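# Rehang the desk lamp's fallen spring between arm and post

## Task

Put the lamp's loose spring back in place so it spans from the lamp's arm to its post. Each end hook must sit around its own stud, and afterwards the lamp arm must stay raised on its own, with nothing holding it.

## Robot and tools

ROBOT. Two arms work over a table. left_arm carries a five-finger left hand and right_arm a right hand. Base positions in the scene frame: left_arm (-0.002, +0.434, 0) m, right_arm (+0.030, -0.325, 0) m, each turned very slightly about z. A post is bolted to the floor behind the arms, and a camera stand sits between them just behind the bases. Avoid hitting either one.

FRAME. The scene frame has its origin at table-top height, midway between the nominal bases. +z is up, +x points out over the table, and left_arm is on the +y side. Arm names do not match image sides. All printed poses, velocities and offsets use these axes. Each arm's hand point sits 0.15 m out from the wrist flange along the fingers and 0.05 m in front of the palm. Its own axes: +z along the straight fingers, +y out of the palm, +x across the palm. On the right hand +x points away from the thumb; on the left hand it points toward the thumb. The fingertips reach 0.06 to 0.07 m past the point. A wrist bracket on the little-finger side can also strike things.

ROW LAYOUT. Every row is one flat list of 28 numbers, each in [-1, 1], covering both arms, left first. Per arm: dx, dy, dz, rx, ry, rz, then little, ring, middle, index, thumb_bend, thumb_turn, force_limit, speed. The six pose numbers are an offset, not a pose. They count from that arm's Hand target as it stood when the action or move began, along scene axes. 1.0 means 0.6 m of travel or 180 degrees. rx, ry, rz form one rotation vector, turning about the Hand target's position. Every row in one action counts from the same start, so sending the same offset again moves the arm further. Six zeros ask for nothing new.

HAND NUMBERS. Fingers and thumb_bend: +1 straight/open, -1 curled/closed. thumb_turn: +1 beside the palm, -1 in front of it, facing the fingers. force_limit maps -1..+1 to about 0..10 N at the fingertip (0..15 N for the two thumb motors). speed rises from almost nothing at -1 to full at +0.48 and above. For a soft grip, close at speed -0.94 or lower. No value means 'unchanged', so to leave a hand alone, resend the eight numbers of its last executed row. With the thumb in front, a grasp fits things about 0.035 to 0.065 m thick, or handles down to 0.025 m.

TOOLS.
- execute_actions(actions, cameras): actions is a list of actions. Each action is up to 15 rows, one per 1/30 s step, and a short table repeats its final row. cameras takes names, ["all"] or []. An empty actions list returns images and the full state.
- move(target, speed, blend, stop_force, zero, blocking, cameras): target is one 28-number row or up to 15 rows. Every row is an offset from the same starting Hand targets, not chained from the previous row. Paths are straight, finish together and are capped at 10 s. speed is in m/s, 0.002 to 3.6, default 0.25; turning is capped at twice that in rad/s. blend is a corner-rounding radius in m (0 means stop at each corner). stop_force is in N, 3 to 120, and ends an arm's path when its wrist sensor feels that much push against its motion. Approach slowly (about 0.005 m/s) and it stays reliable. zero (default true) re-zeros the sensor first. blocking=false returns early and cannot be combined with stop_force. The result adds a move: line giving the ending (done, off_target, moving, held, fault) and any limits (paced, held). Paths do not steer around obstacles or the other arm.
- wait(seconds 0 to 3600). stop() brakes a running move.
- zoom_image(camera, region [x0, y0, x1, y1] in pixels, at most 504 x 504) enlarges the latest image from cam_high, cam_low, cam_left_wrist or cam_right_wrist.
- show_instructions() shows the reference pages. zero_wrist_force(arm) zeros that arm's sensor. finished_scene(scene 1) ends the scene for good.

RESULTS. For each arm: end_effector_position (m), end_effector_quat_wxyz, velocities, and Hand target (the last commanded pose after clipping, from which the next offsets count). The hand often settles a little short of the target; resend the gap as an offset. Hand lines list six values in motor order. hand_measured is position on the command scale. hand_stopped_by is moving, target, force, stalled or fault. hand_load_n is fingertip load, positive when pushed open. A lost grip shows as that load falling to about 0. Wrist force and torque use the hand point's axes. Joint torque readings are noisy and have offsets.

LIMITS AND CAUTIONS. Each step, the commanded orientation is clipped to within 32 degrees of the current one. The arms are stiff: aiming even slightly past a firm contact can cause a fault stop. Outside force near 150 N (±25) on an arm, or contact torque at a joint limit, stops that arm for 10 s. Wrist joints allow about 25.7 N m, and straying 0.9 degrees from the planned path also faults. The clearance check blocks commands that bring the arms close together, but not closing fingers. Pressing the two hands together can fail the scene. A move that would take the wrist near its base axis is refused; go around the base instead. Holding loads or reaching far heats motors: a warning comes at 70 °C and a 30 to 60 s brake stop at 85 °C. Do not drop the spring even a few millimetres, let go of moving parts, slam, overload fingers or knock anything off the table. Anything left off the table fails the task. The lamp must stay up after the hands let go.

CAMERAS: cam_high and cam_low (896x504), cam_left_wrist and cam_right_wrist (672x504, fisheye).

Each tool is called after "Request:" as name(argument=value, ...) on one line, values as JSON.

Reference images:

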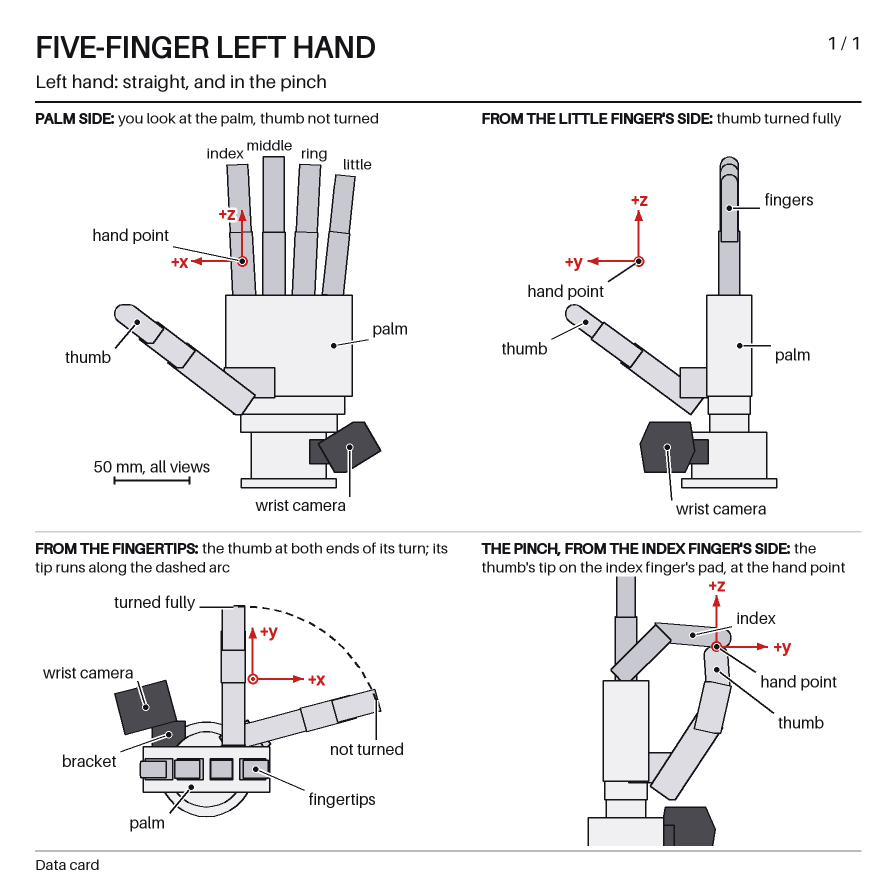

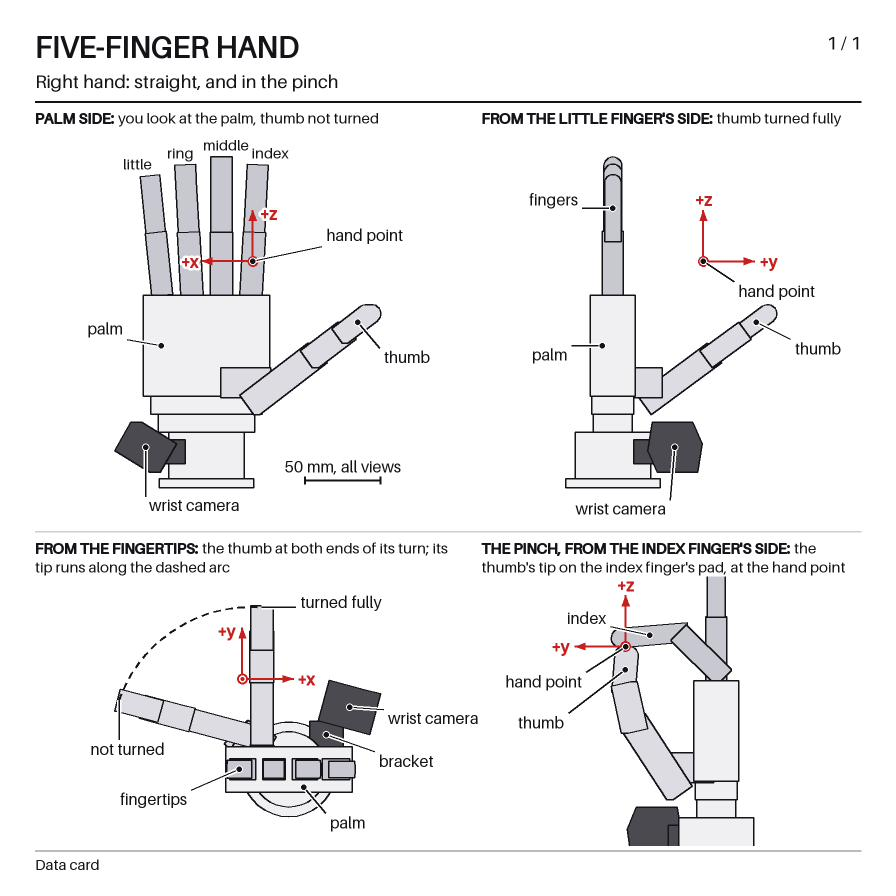

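## Session

Request:
execute_actions(actions=[])

Scene clock: 0.00 s.
left_arm: end_effector_position=(+0.2136, +0.8692, +0.1953) hand_measured=(+1.000, +1.000, +1.000, +1.000, +1.000, +1.000) hand_load_n=(+0.0, +0.0, +0.0, +0.0, +0.0, +0.0) hand_stopped_by=(target, target, target, target, target, target) hand_force_limit=0.00 hand_speed=-0.80 end_effector_quat_wxyz=(-0.091, +0.863, -0.264, -0.420) | right_arm: end_effector_position=(+0.3012, -0.7917, +0.1419) hand_measured=(+1.000, +1.000, +1.000, +1.000, +1.000, +1.000) hand_load_n=(+0.0, +0.0, +0.0, +0.0, +0.0, +0.0) hand_stopped_by=(target, target, target, target, target, target) hand_force_limit=0.00 hand_speed=-0.80 end_effector_quat_wxyz=(-0.015, +0.983, -0.185, -0.012)
Joint positions: left_arm=[4.174 -2.284 -1.157 1.825 -2.458 3.168] | right_arm=[-1.179 -0.944 1.25 1.303 1.575 0.771]
Joint velocities: within noise
Joint torques (N m): no reading
Wrist force (N): no reading
Wrist torque (N m): no reading
Wrist force, peak (N): no reading
Hand target: left_arm +0.2136, +0.8692, +0.1953; -0.091, +0.863, -0.264, -0.420 | right_arm +0.3012, -0.7917, +0.1419; -0.015, +0.983, -0.185, -0.012

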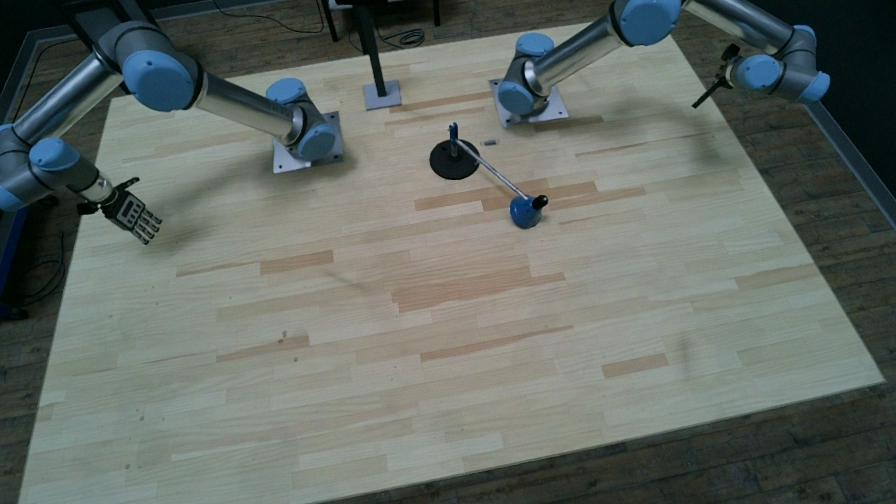

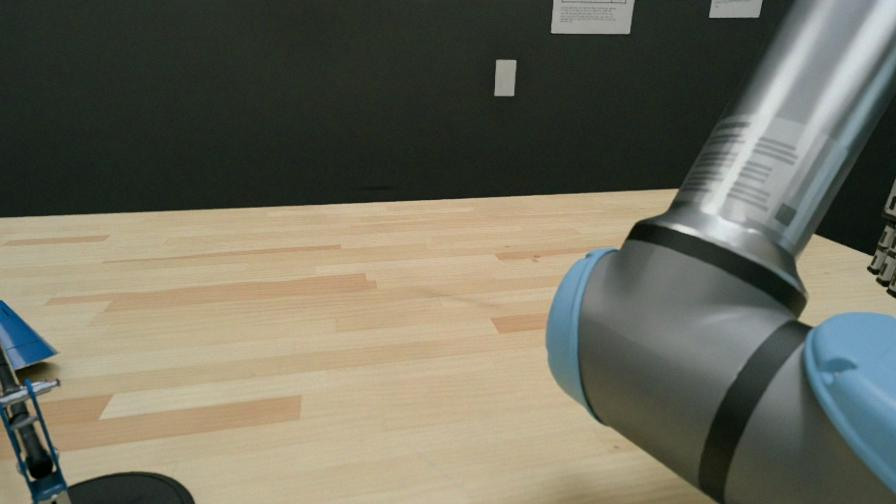

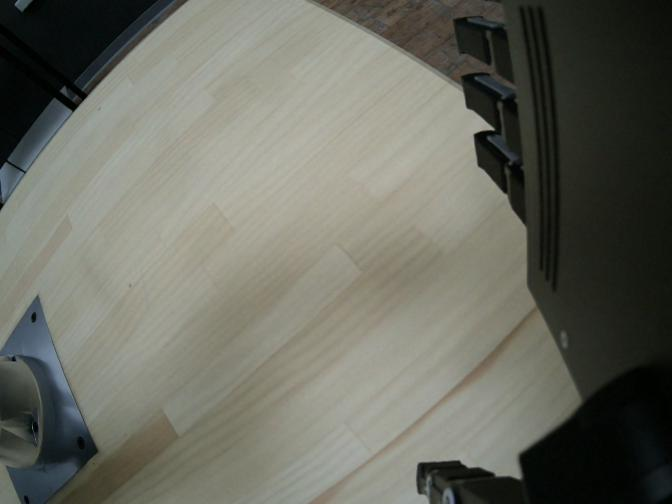

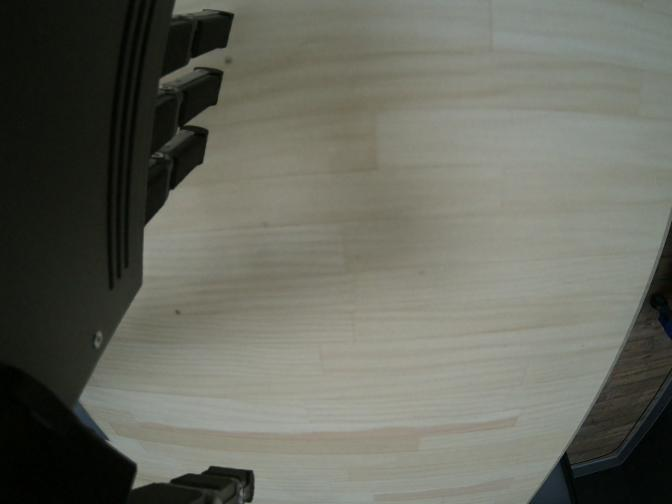

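Request:
zoom_image(camera="cam_high", region=[410, 100, 570, 240])

Request:
zoom_image(camera="cam_high", region=[430, 115, 510, 185])

Request:
zoom_image(camera="cam_low", region=[0, 280, 200, 504])

Scaled by 3.150 from the camera's image (finer frame: 1280x720).

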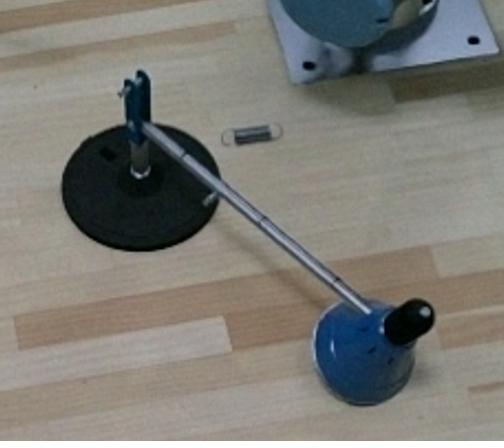

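Scaled by 6.300 from the camera's image (finer frame: 1280x720).

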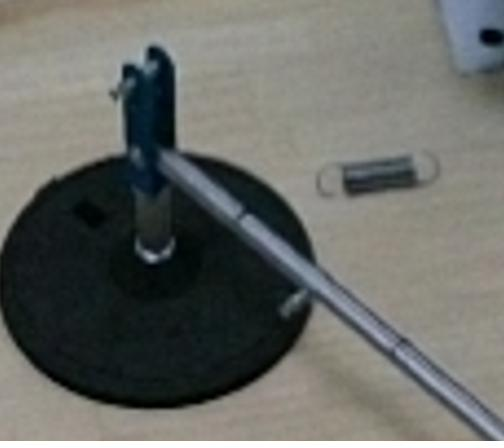

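Scaled by 2.250 from the camera's image (finer frame: 1280x720).

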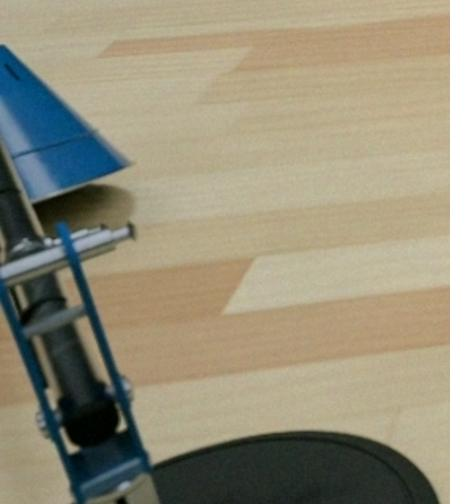

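Request:
move(target=[[0,0,0,0,0,0,1,1,1,1,1,1,0,-0.8,0.2,0.25,0.45,0,0,0,1,1,1,1,1,1,0,-0.8],[0,0,0,0,0,0,1,1,1,1,1,1,0,-0.8,0.415,0.73,0.513,0,0,0,1,1,1,1,1,1,0,-0.8]], speed=0.4, blend=[0.05, 0])

Request:
move(target=[0,0,0,0,0,0,1,1,1,1,1,1,0,-0.8,-0.25,0.55,0,0,0,0,1,1,1,1,1,1,0,-0.8], speed=0.3, cameras=["all"])

Scene clock: 53.23 s.
left_arm: end_effector_position=(+0.2136, +0.8692, +0.1953) hand_measured=(+1.000, +1.000, +1.000, +1.000, +1.000, +1.000) hand_load_n=(+0.0, +0.0, +0.0, +0.0, +0.0, +0.0) hand_stopped_by=(target, target, target, target, target, target) hand_force_limit=0.00 hand_speed=-0.80 end_effector_quat_wxyz=(-0.091, +0.863, -0.264, -0.420) | right_arm: end_effector_position=(+0.5482, -0.3537, +0.4480) hand_measured=(+1.000, +1.000, +1.000, +1.000, +1.000, +1.000) hand_load_n=(+0.0, +0.0, +0.0, +0.0, +0.0, +0.0) hand_stopped_by=(target, target, target, target, target, target) hand_force_limit=0.00 hand_speed=-0.80 end_effector_quat_wxyz=(-0.027, +0.983, -0.155, +0.098)
Joint positions: left_arm=[4.174 -2.284 -1.157 1.825 -2.458 3.168] | right_arm=[-0.245 -0.772 0.035 2.115 1.501 1.653]
Joint torques (N m): left_arm=[0.81 45.62 16.44 -2.43 -1.53 0.08] | right_arm=[7.97 -51.68 -23.47 0.6 -2.64 1.36]
Wrist force (N): left_arm=[0.4 0.0 0.5] | right_arm=[0.3 0.0 0.4]
Wrist torque (N m): left_arm=[-0.02 -0.02 0.01] | right_arm=[0.02 -0.01 -0.07]
Wrist force, peak (N): left_arm=[0.0 -0.2 0.7] | right_arm=[0.7 -1.4 2.0]
Hand target: left_arm +0.2136, +0.8692, +0.1953; -0.091, +0.863, -0.264, -0.420 | right_arm +0.5502, -0.3537, +0.4497; -0.015, +0.983, -0.185, -0.012
Off the commanded pose: left_arm 0.000 m, 0 deg | right_arm 0.003 m, 13 deg.
elbow stopped short (right arm): the move would have taken joint 3 (elbow) straighter than the controller allows.
move: off_target (right_arm)

Scene clock: 55.23 s.
left_arm: end_effector_position=(+0.2136, +0.8692, +0.1953) hand_measured=(+1.000, +1.000, +1.000, +1.000, +1.000, +1.000) hand_load_n=(+0.0, +0.0, +0.0, +0.0, +0.0, +0.0) hand_stopped_by=(target, target, target, target, target, target) hand_force_limit=0.00 hand_speed=-0.80 end_effector_quat_wxyz=(-0.091, +0.863, -0.264, -0.420) | right_arm: end_effector_position=(+0.3985, -0.0249, +0.4480) hand_measured=(+1.000, +1.000, +1.000, +1.000, +1.000, +1.000) hand_load_n=(+0.0, +0.5, +0.0, +0.0, +0.0, +0.0) hand_stopped_by=(target, target, target, target, target, target) hand_force_limit=0.00 hand_speed=-0.80 end_effector_quat_wxyz=(-0.039, +0.982, -0.185, +0.000)
Joint positions: left_arm=[4.174 -2.284 -1.157 1.825 -2.458 3.168] | right_arm=[0.402 -0.744 0.035 2.236 1.507 2.353]
Joint torques (N m): left_arm=[0.93 45.26 16.23 -2.47 -1.43 0.17] | right_arm=[-8.3 -38.83 -21.86 1.78 -2.44 1.48]
Wrist force (N): left_arm=[0.0 -0.1 0.1] | right_arm=[-0.2 0.5 0.2]
Wrist torque (N m): left_arm=[-0.02 0.01 -0.01] | right_arm=[0.07 0.02 -0.09]
Wrist force, peak (N): left_arm=[0.2 -0.1 0.8] | right_arm=[0.9 1.4 0.4]
Hand target: left_arm +0.2136, +0.8692, +0.1953; -0.091, +0.863, -0.264, -0.420 | right_arm +0.4002, -0.0237, +0.4497; -0.015, +0.983, -0.185, -0.012
Off the commanded pose: left_arm 0.000 m, 0 deg | right_arm 0.003 m, 3 deg.
elbow stopped short (right arm): the move would have taken joint 3 (elbow) straighter than the controller allows.
move: off_target (right_arm)

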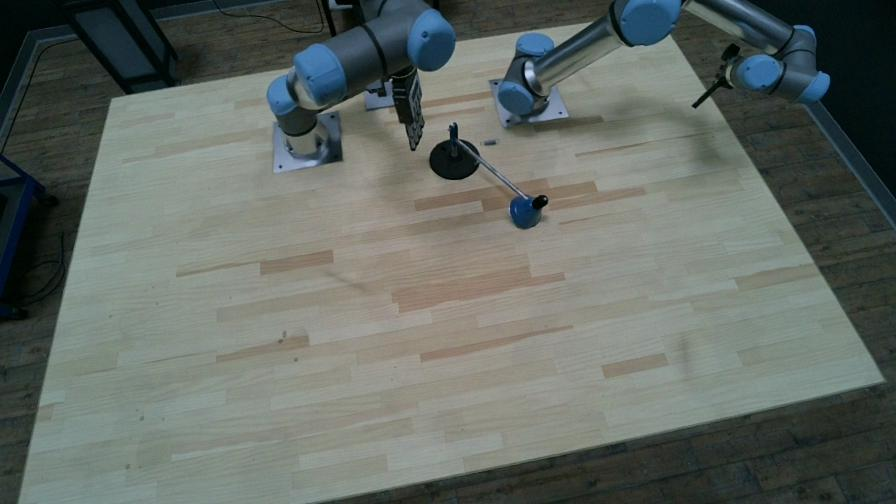

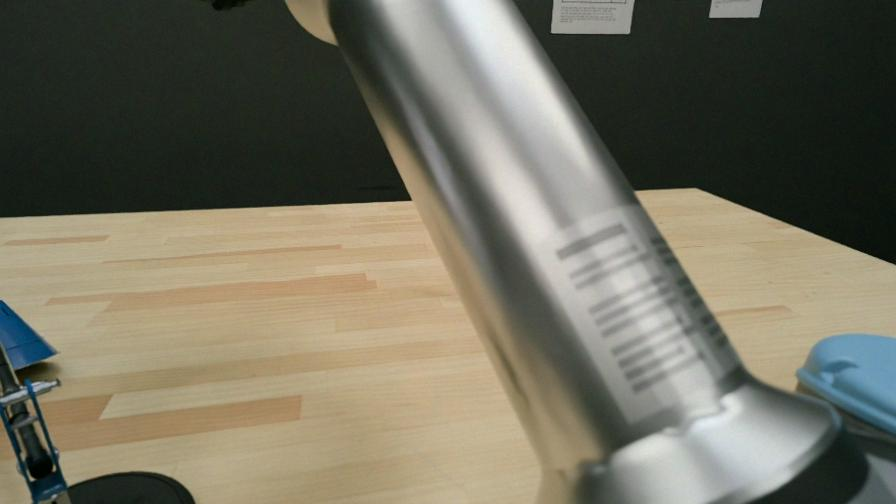

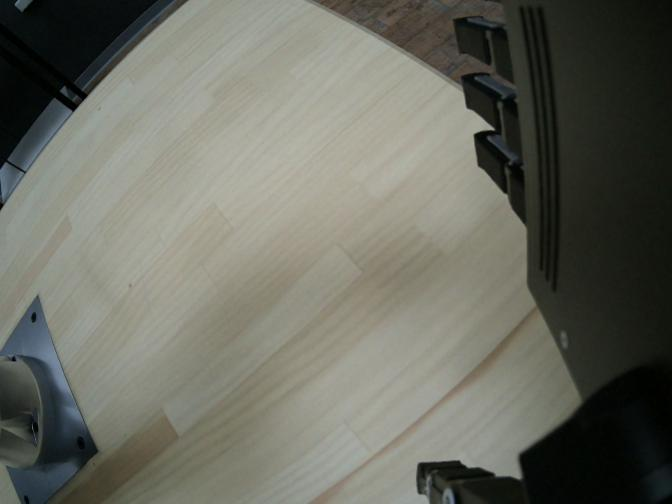

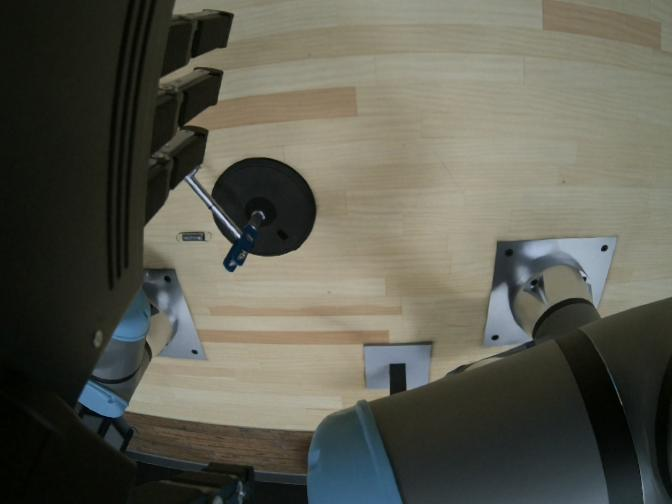

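Request:
zoom_image(camera="cam_right_wrist", region=[150, 140, 330, 280])

Request:
zoom_image(camera="cam_right_wrist", region=[170, 210, 220, 260])

Scaled by 2.800 from the camera's image (finer frame: 960x720).

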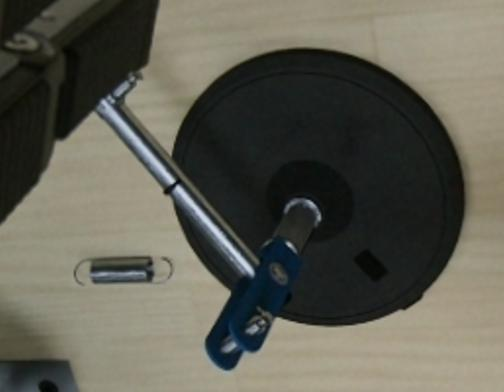

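Scaled by 10.080 from the camera's image (finer frame: 960x720).

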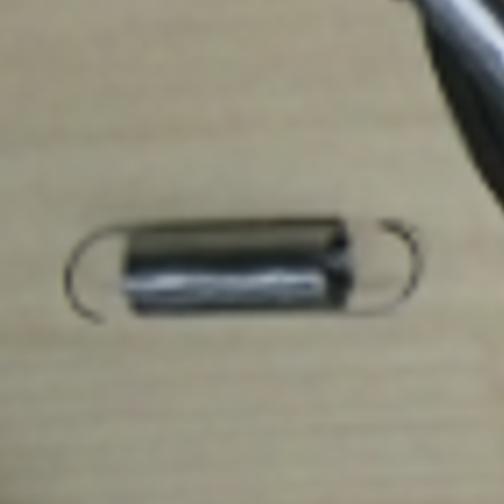

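Request:
move(target=[0,0,0,0,0,0,1,1,1,1,1,1,0,-0.8,0.333,0.123,-0.166,0.1955,-0.461,-0.019,1,1,1,1,1,1,0,-0.8], speed=0.4, cameras=["cam_high"])

Scene clock: 131.57 s.
left_arm: end_effector_position=(+0.2136, +0.8692, +0.1953) hand_measured=(+1.000, +1.000, +1.000, +1.000, +1.000, +1.000) hand_load_n=(+0.0, +0.0, +0.0, +0.0, +0.0, +0.0) hand_stopped_by=(target, target, target, target, target, target) hand_force_limit=0.00 hand_speed=-0.80 end_effector_quat_wxyz=(-0.091, +0.863, -0.264, -0.420) | right_arm: end_effector_position=(+0.5999, +0.0501, +0.3502) hand_measured=(+1.000, +1.000, +1.000, +1.000, +1.000, +1.000) hand_load_n=(-0.5, +0.0, -0.5, +0.0, +0.0, +0.0) hand_stopped_by=(target, target, target, target, target, target) hand_force_limit=0.00 hand_speed=-0.80 end_effector_quat_wxyz=(-0.403, +0.693, -0.143, +0.581)
Joint positions: left_arm=[4.174 -2.284 -1.157 1.825 -2.458 3.168] | right_arm=[0.413 -1.481 1.664 -0.182 1.59 2.381]
Joint torques (N m): left_arm=[0.97 45.01 16.39 -2.3 -1.53 0.17] | right_arm=[-14.46 -19.5 -11.92 -2.77 -2.21 -1.72]
Wrist force (N): left_arm=[-0.1 -0.1 0.5] | right_arm=[-0.2 -0.7 -0.1]
Wrist torque (N m): left_arm=[-0.05 0.03 0.00] | right_arm=[0.02 0.17 -0.01]
Wrist force, peak (N): left_arm=[-0.2 -0.6 0.4] | right_arm=[-0.4 0.8 0.8]
Hand target: left_arm +0.2136, +0.8692, +0.1953; -0.091, +0.863, -0.264, -0.420 | right_arm +0.6000, +0.0501, +0.3501; -0.403, +0.692, -0.143, +0.581
Off the commanded pose: left_arm 0.000 m, 0 deg | right_arm 0.000 m, 0 deg.
move: done

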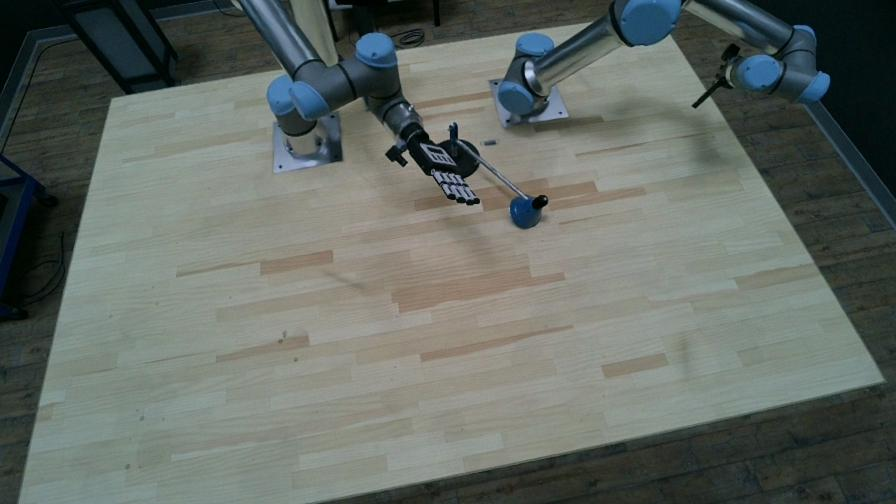

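Request:
move(target=[0,0,0,0,0,0,1,1,1,1,1,1,0,-0.8,-0.25,-0.083,-0.033,0,0,0.54,1,1,1,1,1,1,0,-0.8], speed=0.4, cameras=["cam_high", "cam_right_wrist"])

Scene clock: 137.97 s.
left_arm: end_effector_position=(+0.2136, +0.8692, +0.1953) hand_measured=(+1.000, +1.000, +1.000, +1.000, +1.000, +1.000) hand_load_n=(+0.0, +0.0, +0.0, +0.0, +0.0, +0.0) hand_stopped_by=(target, target, target, target, target, target) hand_force_limit=0.00 hand_speed=-0.80 end_effector_quat_wxyz=(-0.091, +0.863, -0.264, -0.420) | right_arm: end_effector_position=(+0.4500, +0.0003, +0.3303) hand_measured=(+1.000, +1.000, +1.000, +1.000, +1.000, +1.000) hand_load_n=(+0.0, +0.0, +0.0, +0.0, +0.0, +0.0) hand_stopped_by=(target, target, target, target, target, target) hand_force_limit=0.00 hand_speed=-0.80 end_effector_quat_wxyz=(+0.702, -0.566, -0.424, -0.082)
Joint positions: left_arm=[4.174 -2.284 -1.157 1.825 -2.458 3.168] | right_arm=[-0.073 -1.245 1.425 -0.181 -0.592 2.382]
Joint torques (N m): left_arm=[0.31 44.95 17 -2.22 -1.48 0.16] | right_arm=[14.25 -26.22 -29.11 2.2 -2.55 -1.6]
Wrist force (N): left_arm=[0.0 -0.3 0.3] | right_arm=[0.2 -0.6 0.1]
Wrist torque (N m): left_arm=[-0.05 0.00 0.01] | right_arm=[0.01 0.06 0.04]
Wrist force, peak (N): left_arm=[-0.3 -0.5 0.8] | right_arm=[-0.3 -0.8 0.4]
Hand target: left_arm +0.2136, +0.8692, +0.1953; -0.091, +0.863, -0.264, -0.420 | right_arm +0.4500, +0.0003, +0.3303; +0.702, -0.566, -0.425, -0.082
Off the commanded pose: left_arm 0.000 m, 0 deg | right_arm 0.000 m, 0 deg.
move: done

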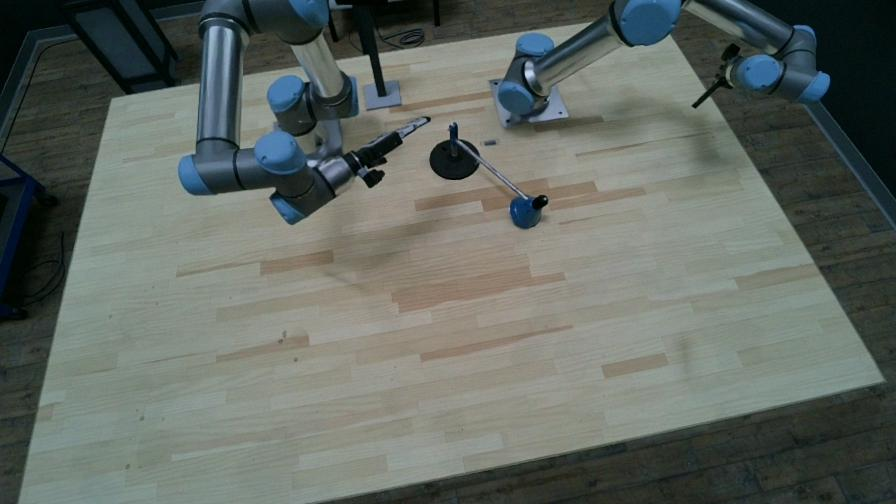

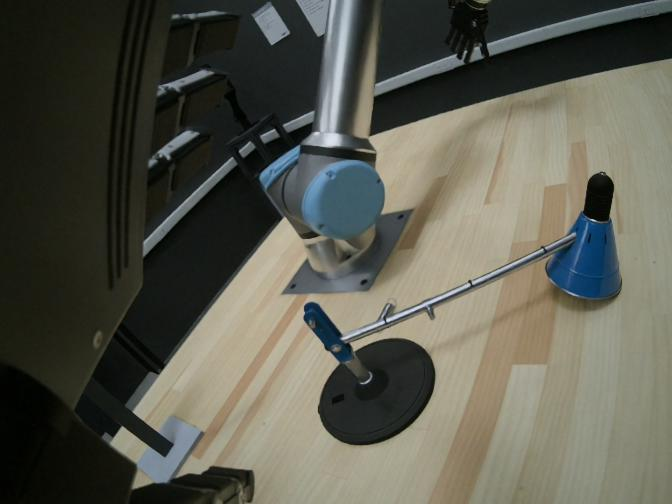

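Excellent view. Zoom.

Request:
zoom_image(camera="cam_right_wrist", region=[290, 280, 450, 400])

Request:
zoom_image(camera="cam_right_wrist", region=[300, 160, 640, 450])

Scaled by 3.150 from the camera's image (finer frame: 960x720).

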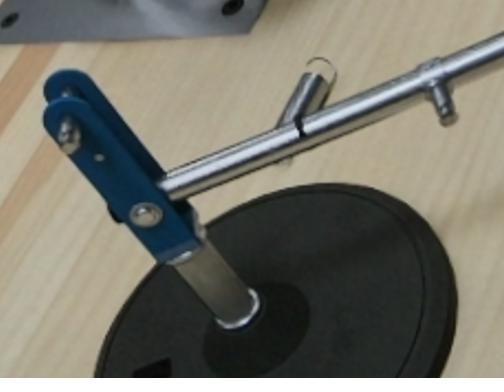

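Scaled by 1.482 from the camera's image (finer frame: 960x720).

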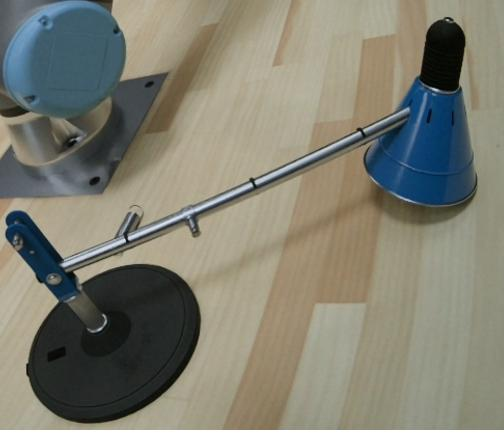

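Request:
move(target=[0,0,0,0,0,0,1,1,1,1,1,1,0,-0.8,-0.2,0.002,-0.283,0.1567,-0.1173,-0.0607,1,1,1,1,1,1,0,-0.8], speed=0.2, cameras=["cam_high", "cam_right_wrist"])

Request:
zoom_image(camera="cam_right_wrist", region=[180, 100, 580, 400])

Scene clock: 163.07 s.
left_arm: end_effector_position=(+0.2136, +0.8692, +0.1953) hand_measured=(+1.000, +1.000, +1.000, +1.000, +1.000, +1.000) hand_load_n=(+0.0, +0.0, +0.0, -0.5, +0.0, +0.0) hand_stopped_by=(target, target, target, target, target, target) hand_force_limit=0.00 hand_speed=-0.80 end_effector_quat_wxyz=(-0.091, +0.863, -0.264, -0.420) | right_arm: end_effector_position=(+0.3300, +0.0015, +0.1606) hand_measured=(+1.000, +1.000, +1.000, +1.000, +1.000, +1.000) hand_load_n=(+0.5, -0.5, +0.0, +0.0, +0.0, +0.0) hand_stopped_by=(target, target, target, target, target, target) hand_force_limit=0.00 hand_speed=-0.80 end_effector_quat_wxyz=(+0.718, -0.392, -0.457, -0.349)
Joint positions: left_arm=[4.174 -2.284 -1.157 1.825 -2.458 3.168] | right_arm=[-0.178 -1.16 2.155 -0.514 -0.637 1.43]
Joint torques (N m): left_arm=[0.64 44.91 17.25 -2.1 -1.48 0.23] | right_arm=[-15.21 -19.26 1.83 0.6 -3.15 -1.48]
Wrist force (N): left_arm=[-0.1 -0.2 0.0] | right_arm=[0.9 -1.6 0.7]
Wrist torque (N m): left_arm=[-0.03 0.01 0.00] | right_arm=[-0.18 0.00 0.02]
Wrist force, peak (N): left_arm=[-0.2 -0.7 0.3] | right_arm=[1.2 -1.7 0.8]
Hand target: left_arm +0.2136, +0.8692, +0.1953; -0.091, +0.863, -0.264, -0.420 | right_arm +0.3300, +0.0015, +0.1605; +0.718, -0.392, -0.457, -0.349
Off the commanded pose: left_arm 0.000 m, 0 deg | right_arm 0.000 m, 0 deg.
move: done

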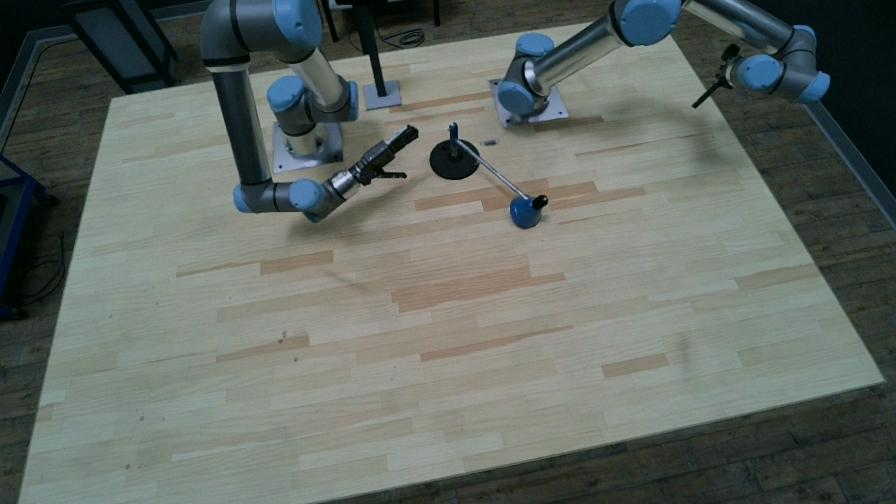

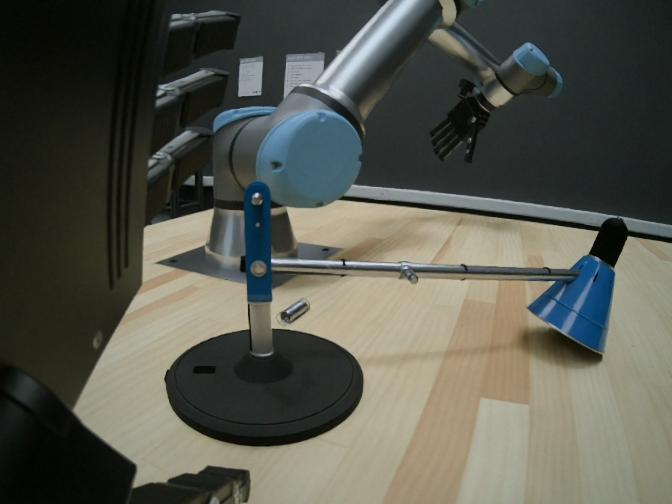

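Scaled by 1.260 from the camera's image (finer frame: 960x720).

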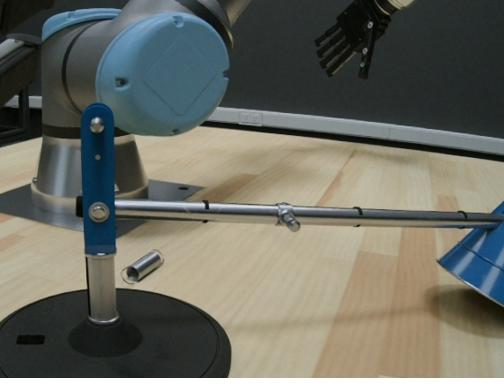

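Request:
zoom_image(camera="cam_right_wrist", region=[235, 170, 295, 220])

Request:
zoom_image(camera="cam_right_wrist", region=[375, 245, 435, 295])

Request:
zoom_image(camera="cam_right_wrist", region=[220, 170, 440, 350])

Scaled by 8.400 from the camera's image (finer frame: 960x720).

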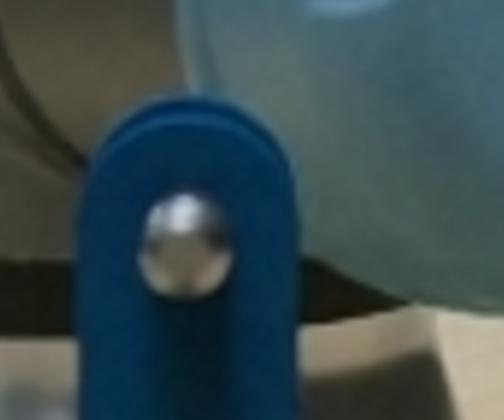

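Scaled by 8.400 from the camera's image (finer frame: 960x720).

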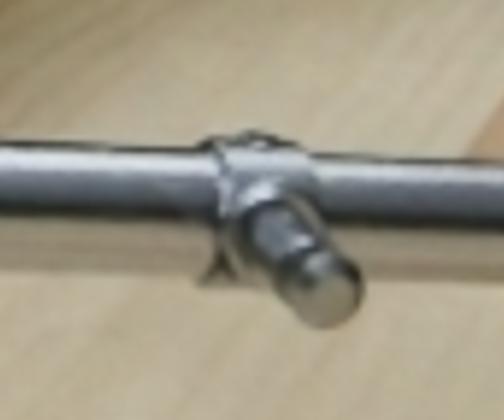

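Scaled by 2.291 from the camera's image (finer frame: 960x720).

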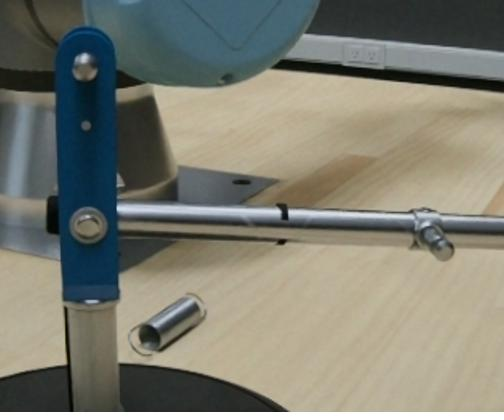

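Request:
move(target=[[0,0,0,0,0,0,1,1,1,1,1,1,0,-0.8,0.05,0.03,0.2325,-0.4627,0.1029,0.2949,1,1,1,0.4,0.1,-1,0,-0.3],[0,0,0,0,0,0,1,1,1,1,1,1,0,-0.8,-0.15,0.458,0.0658,-0.4627,0.1029,0.2949,1,1,1,0.4,0.1,-1,0,-0.3]], speed=0.25, cameras=["cam_high", "cam_right_wrist"])

Scene clock: 246.87 s.
left_arm: end_effector_position=(+0.2136, +0.8692, +0.1953) hand_measured=(+1.000, +1.000, +1.000, +1.000, +1.000, +1.000) hand_load_n=(+0.0, +0.0, +0.0, +0.0, +0.0, +0.0) hand_stopped_by=(target, target, target, target, target, target) hand_force_limit=0.00 hand_speed=-0.80 end_effector_quat_wxyz=(-0.091, +0.863, -0.264, -0.420) | right_arm: end_effector_position=(+0.2451, +0.2596, +0.2057) hand_measured=(+1.000, +1.000, +1.000, +0.400, +0.100, -1.000) hand_load_n=(+0.0, +0.0, +0.0, +0.0, +0.0, +0.0) hand_stopped_by=(target, target, target, target, target, target) hand_force_limit=0.00 hand_speed=-0.30 end_effector_quat_wxyz=(-0.417, +0.572, +0.572, -0.415)
Joint positions: left_arm=[4.174 -2.284 -1.157 1.825 -2.458 3.168] | right_arm=[0.769 -0.76 0.823 -0.491 -0.838 3.435]
Joint torques (N m): left_arm=[0.56 45.31 17.6 -1.95 -1.59 0.35] | right_arm=[-13.61 -60.38 -10.61 0.64 -1.82 -1.7]
Wrist force (N): left_arm=[0.0 0.1 0.5] | right_arm=[-0.7 0.1 0.2]
Wrist torque (N m): left_arm=[-0.01 0.03 -0.01] | right_arm=[0.11 0.10 0.04]
Wrist force, peak (N): left_arm=[-0.1 -0.3 0.7] | right_arm=[2.6 1.4 2.5]
Hand target: left_arm +0.2136, +0.8692, +0.1953; -0.091, +0.863, -0.264, -0.420 | right_arm +0.2452, +0.2596, +0.2057; -0.417, +0.572, +0.572, -0.415 (not the last commanded pose)
Off the commanded pose: left_arm 0.000 m, 0 deg | right_arm 0.018 m, 0 deg.
move: held (right_arm; a check stopped the path); limits=held
pose unreachable (right arm): on one or more control steps of this call, first in action 0 (counted from 0), this arm could not follow its commanded pose, so it was not sent that pose on those steps. It may still have moved: this result reports where it is.
cause: moving toward the commanded pose would bring a part of the arm too close to another arm (a part of this arm just beyond joint 6 (wrist 3) and a part of the left arm just beyond its joint 2 (shoulder lift), at the place that arm is still heading or pushing toward).

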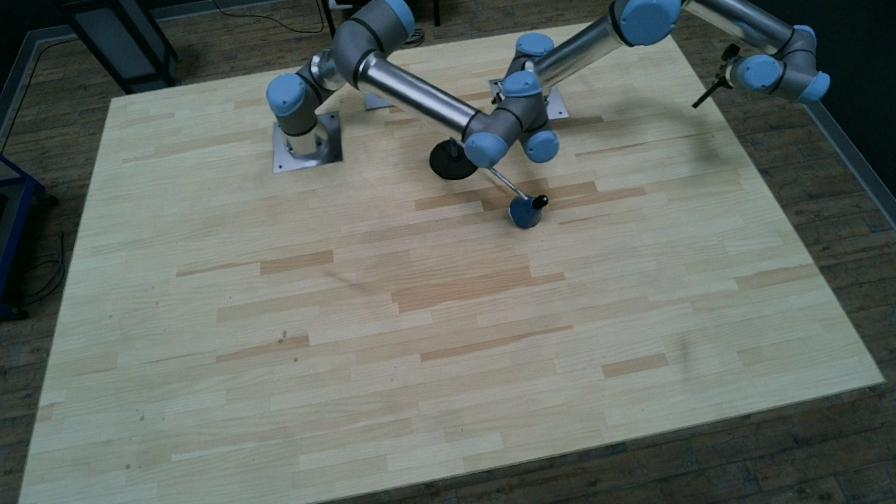

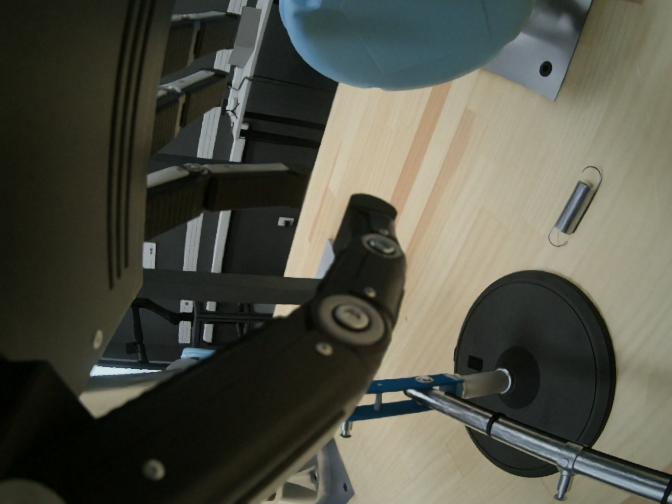

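Request:
move(target=[[0,0,0,0,0,0,1,1,1,1,1,1,0,-0.8,0.192,-0.40,0.157,0,0,0,1,1,1,1,1,-1,0,-0.3],[0,0,0,0,0,0,1,1,1,1,1,1,0,-0.8,0.258,-0.466,0.124,0.4627,-0.1029,-0.2949,1,1,1,1,1,-1,0,-0.3],[0,0,0,0,0,0,1,1,1,1,1,1,0,-0.8,0.321,-0.35,-0.01,0.7393,-0.4904,0.198,1,1,1,1,1,-1,0,-0.3]], speed=0.35, blend=[0.03,0.03,0], cameras=["cam_high", "cam_right_wrist"])

Scene clock: 287.43 s.
left_arm: end_effector_position=(+0.2136, +0.8692, +0.1953) hand_measured=(+1.000, +1.000, +1.000, +1.000, +1.000, +1.000) hand_load_n=(-0.5, +0.0, +0.0, +0.0, +0.0, +0.0) hand_stopped_by=(target, target, target, target, target, target) hand_force_limit=0.00 hand_speed=-0.80 end_effector_quat_wxyz=(-0.091, +0.863, -0.264, -0.420) | right_arm: end_effector_position=(+0.4378, +0.0496, +0.1997) hand_measured=(+1.000, +1.000, +1.000, +1.000, +1.000, -1.000) hand_load_n=(+0.0, +0.0, +0.0, +0.0, +0.0, +0.0) hand_stopped_by=(target, target, target, target, target, target) hand_force_limit=0.00 hand_speed=-0.30 end_effector_quat_wxyz=(-0.125, -0.156, +0.761, +0.617)
Joint positions: left_arm=[4.174 -2.284 -1.157 1.825 -2.458 3.168] | right_arm=[-0.024 -1.197 1.983 -1.267 -0.465 0.435]
Joint torques (N m): left_arm=[0.67 45.15 17.55 -1.89 -1.63 0.52] | right_arm=[14.37 -38.05 -6.29 -1.98 3.58 1.55]
Wrist force (N): left_arm=[0.0 0.1 0.2] | right_arm=[1.5 -0.9 2.3]
Wrist torque (N m): left_arm=[0.01 0.02 -0.02] | right_arm=[-0.31 -0.30 -0.04]
Wrist force, peak (N): left_arm=[-0.1 -0.2 0.8] | right_arm=[2.3 -1.4 2.3]
Hand target: left_arm +0.2136, +0.8692, +0.1953; -0.091, +0.863, -0.264, -0.420 | right_arm +0.4378, +0.0496, +0.1997; -0.125, -0.156, +0.761, +0.617
Off the commanded pose: left_arm 0.000 m, 0 deg | right_arm 0.000 m, 0 deg.
move: done

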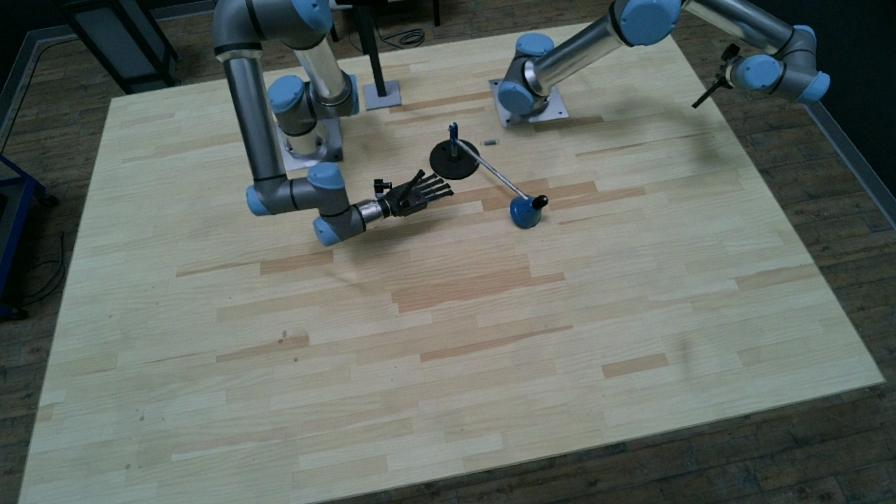

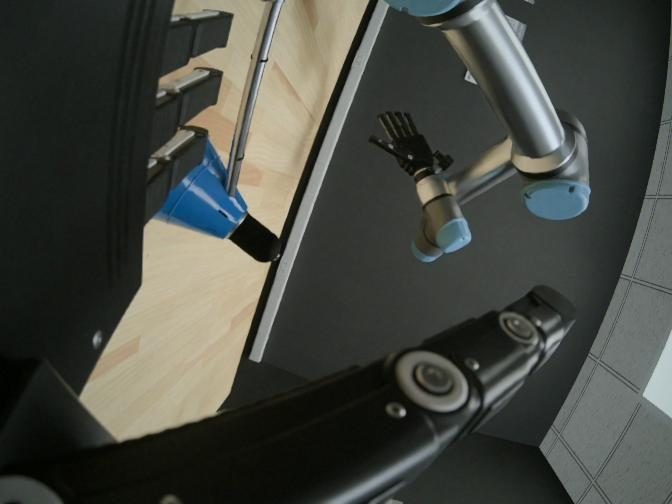

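Request:
move(target=[0,0,0,0,0,0,1,1,1,1,1,1,0,-0.8,0,0.082,-0.103,0,0,0,1,1,1,1,1,-1,0,-0.3], speed=0.15, cameras=["cam_high", "cam_right_wrist"])

Request:
zoom_image(camera="cam_right_wrist", region=[130, 0, 330, 260])

Request:
zoom_image(camera="cam_high", region=[420, 110, 560, 240])

Scene clock: 293.40 s.
left_arm: end_effector_position=(+0.2136, +0.8692, +0.1953) hand_measured=(+1.000, +1.000, +1.000, +1.000, +1.000, +1.000) hand_load_n=(+0.0, +0.0, +0.0, +0.0, +0.0, +0.0) hand_stopped_by=(target, target, target, target, target, target) hand_force_limit=0.00 hand_speed=-0.80 end_effector_quat_wxyz=(-0.091, +0.863, -0.264, -0.420) | right_arm: end_effector_position=(+0.4378, +0.0987, +0.1379) hand_measured=(+1.000, +1.000, +1.000, +1.000, +1.000, -1.000) hand_load_n=(+0.0, +0.0, +0.0, +0.0, +0.0, +0.0) hand_stopped_by=(target, target, target, target, target, target) hand_force_limit=0.00 hand_speed=-0.30 end_effector_quat_wxyz=(-0.125, -0.156, +0.761, +0.617)
Joint positions: left_arm=[4.174 -2.284 -1.157 1.825 -2.458 3.168] | right_arm=[0.077 -1.055 2.006 -1.548 -0.378 0.561]
Joint torques (N m): left_arm=[0.13 44.93 17.67 -1.72 -1.67 0.4] | right_arm=[14.59 -26.69 -2.42 -1.82 3.36 1.66]
Wrist force (N): left_arm=[0.1 0.2 0.2] | right_arm=[2.1 -0.9 2.3]
Wrist torque (N m): left_arm=[0.02 0.00 0.00] | right_arm=[-0.32 -0.36 -0.11]
Wrist force, peak (N): left_arm=[-0.1 -0.4 0.7] | right_arm=[1.9 -1.5 3.1]
Hand target: left_arm +0.2136, +0.8692, +0.1953; -0.091, +0.863, -0.264, -0.420 | right_arm +0.4378, +0.0988, +0.1379; -0.125, -0.156, +0.761, +0.617
Off the commanded pose: left_arm 0.000 m, 0 deg | right_arm 0.000 m, 0 deg.
move: done

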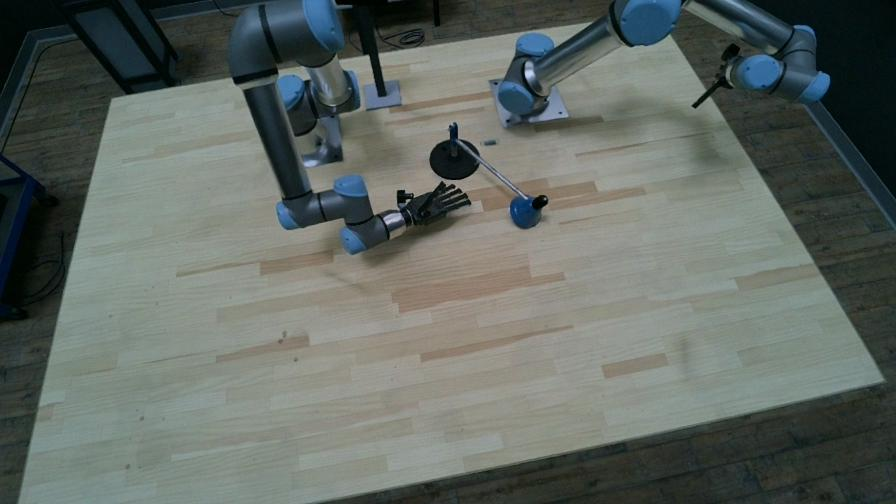

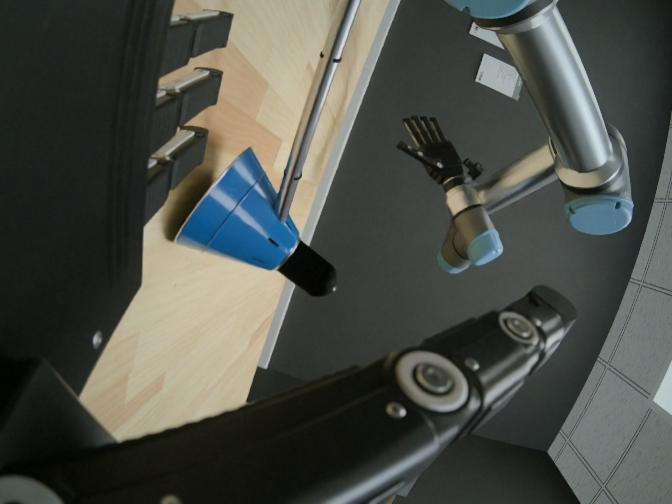

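Scaled by 1.938 from the camera's image (finer frame: 960x720).

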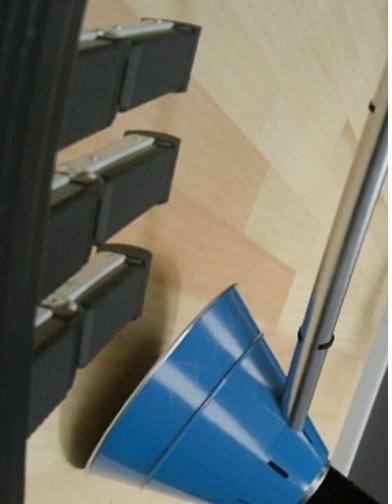

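Scaled by 3.600 from the camera's image (finer frame: 1280x720).

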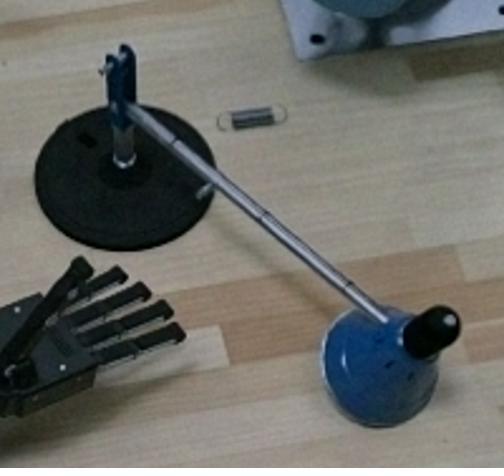

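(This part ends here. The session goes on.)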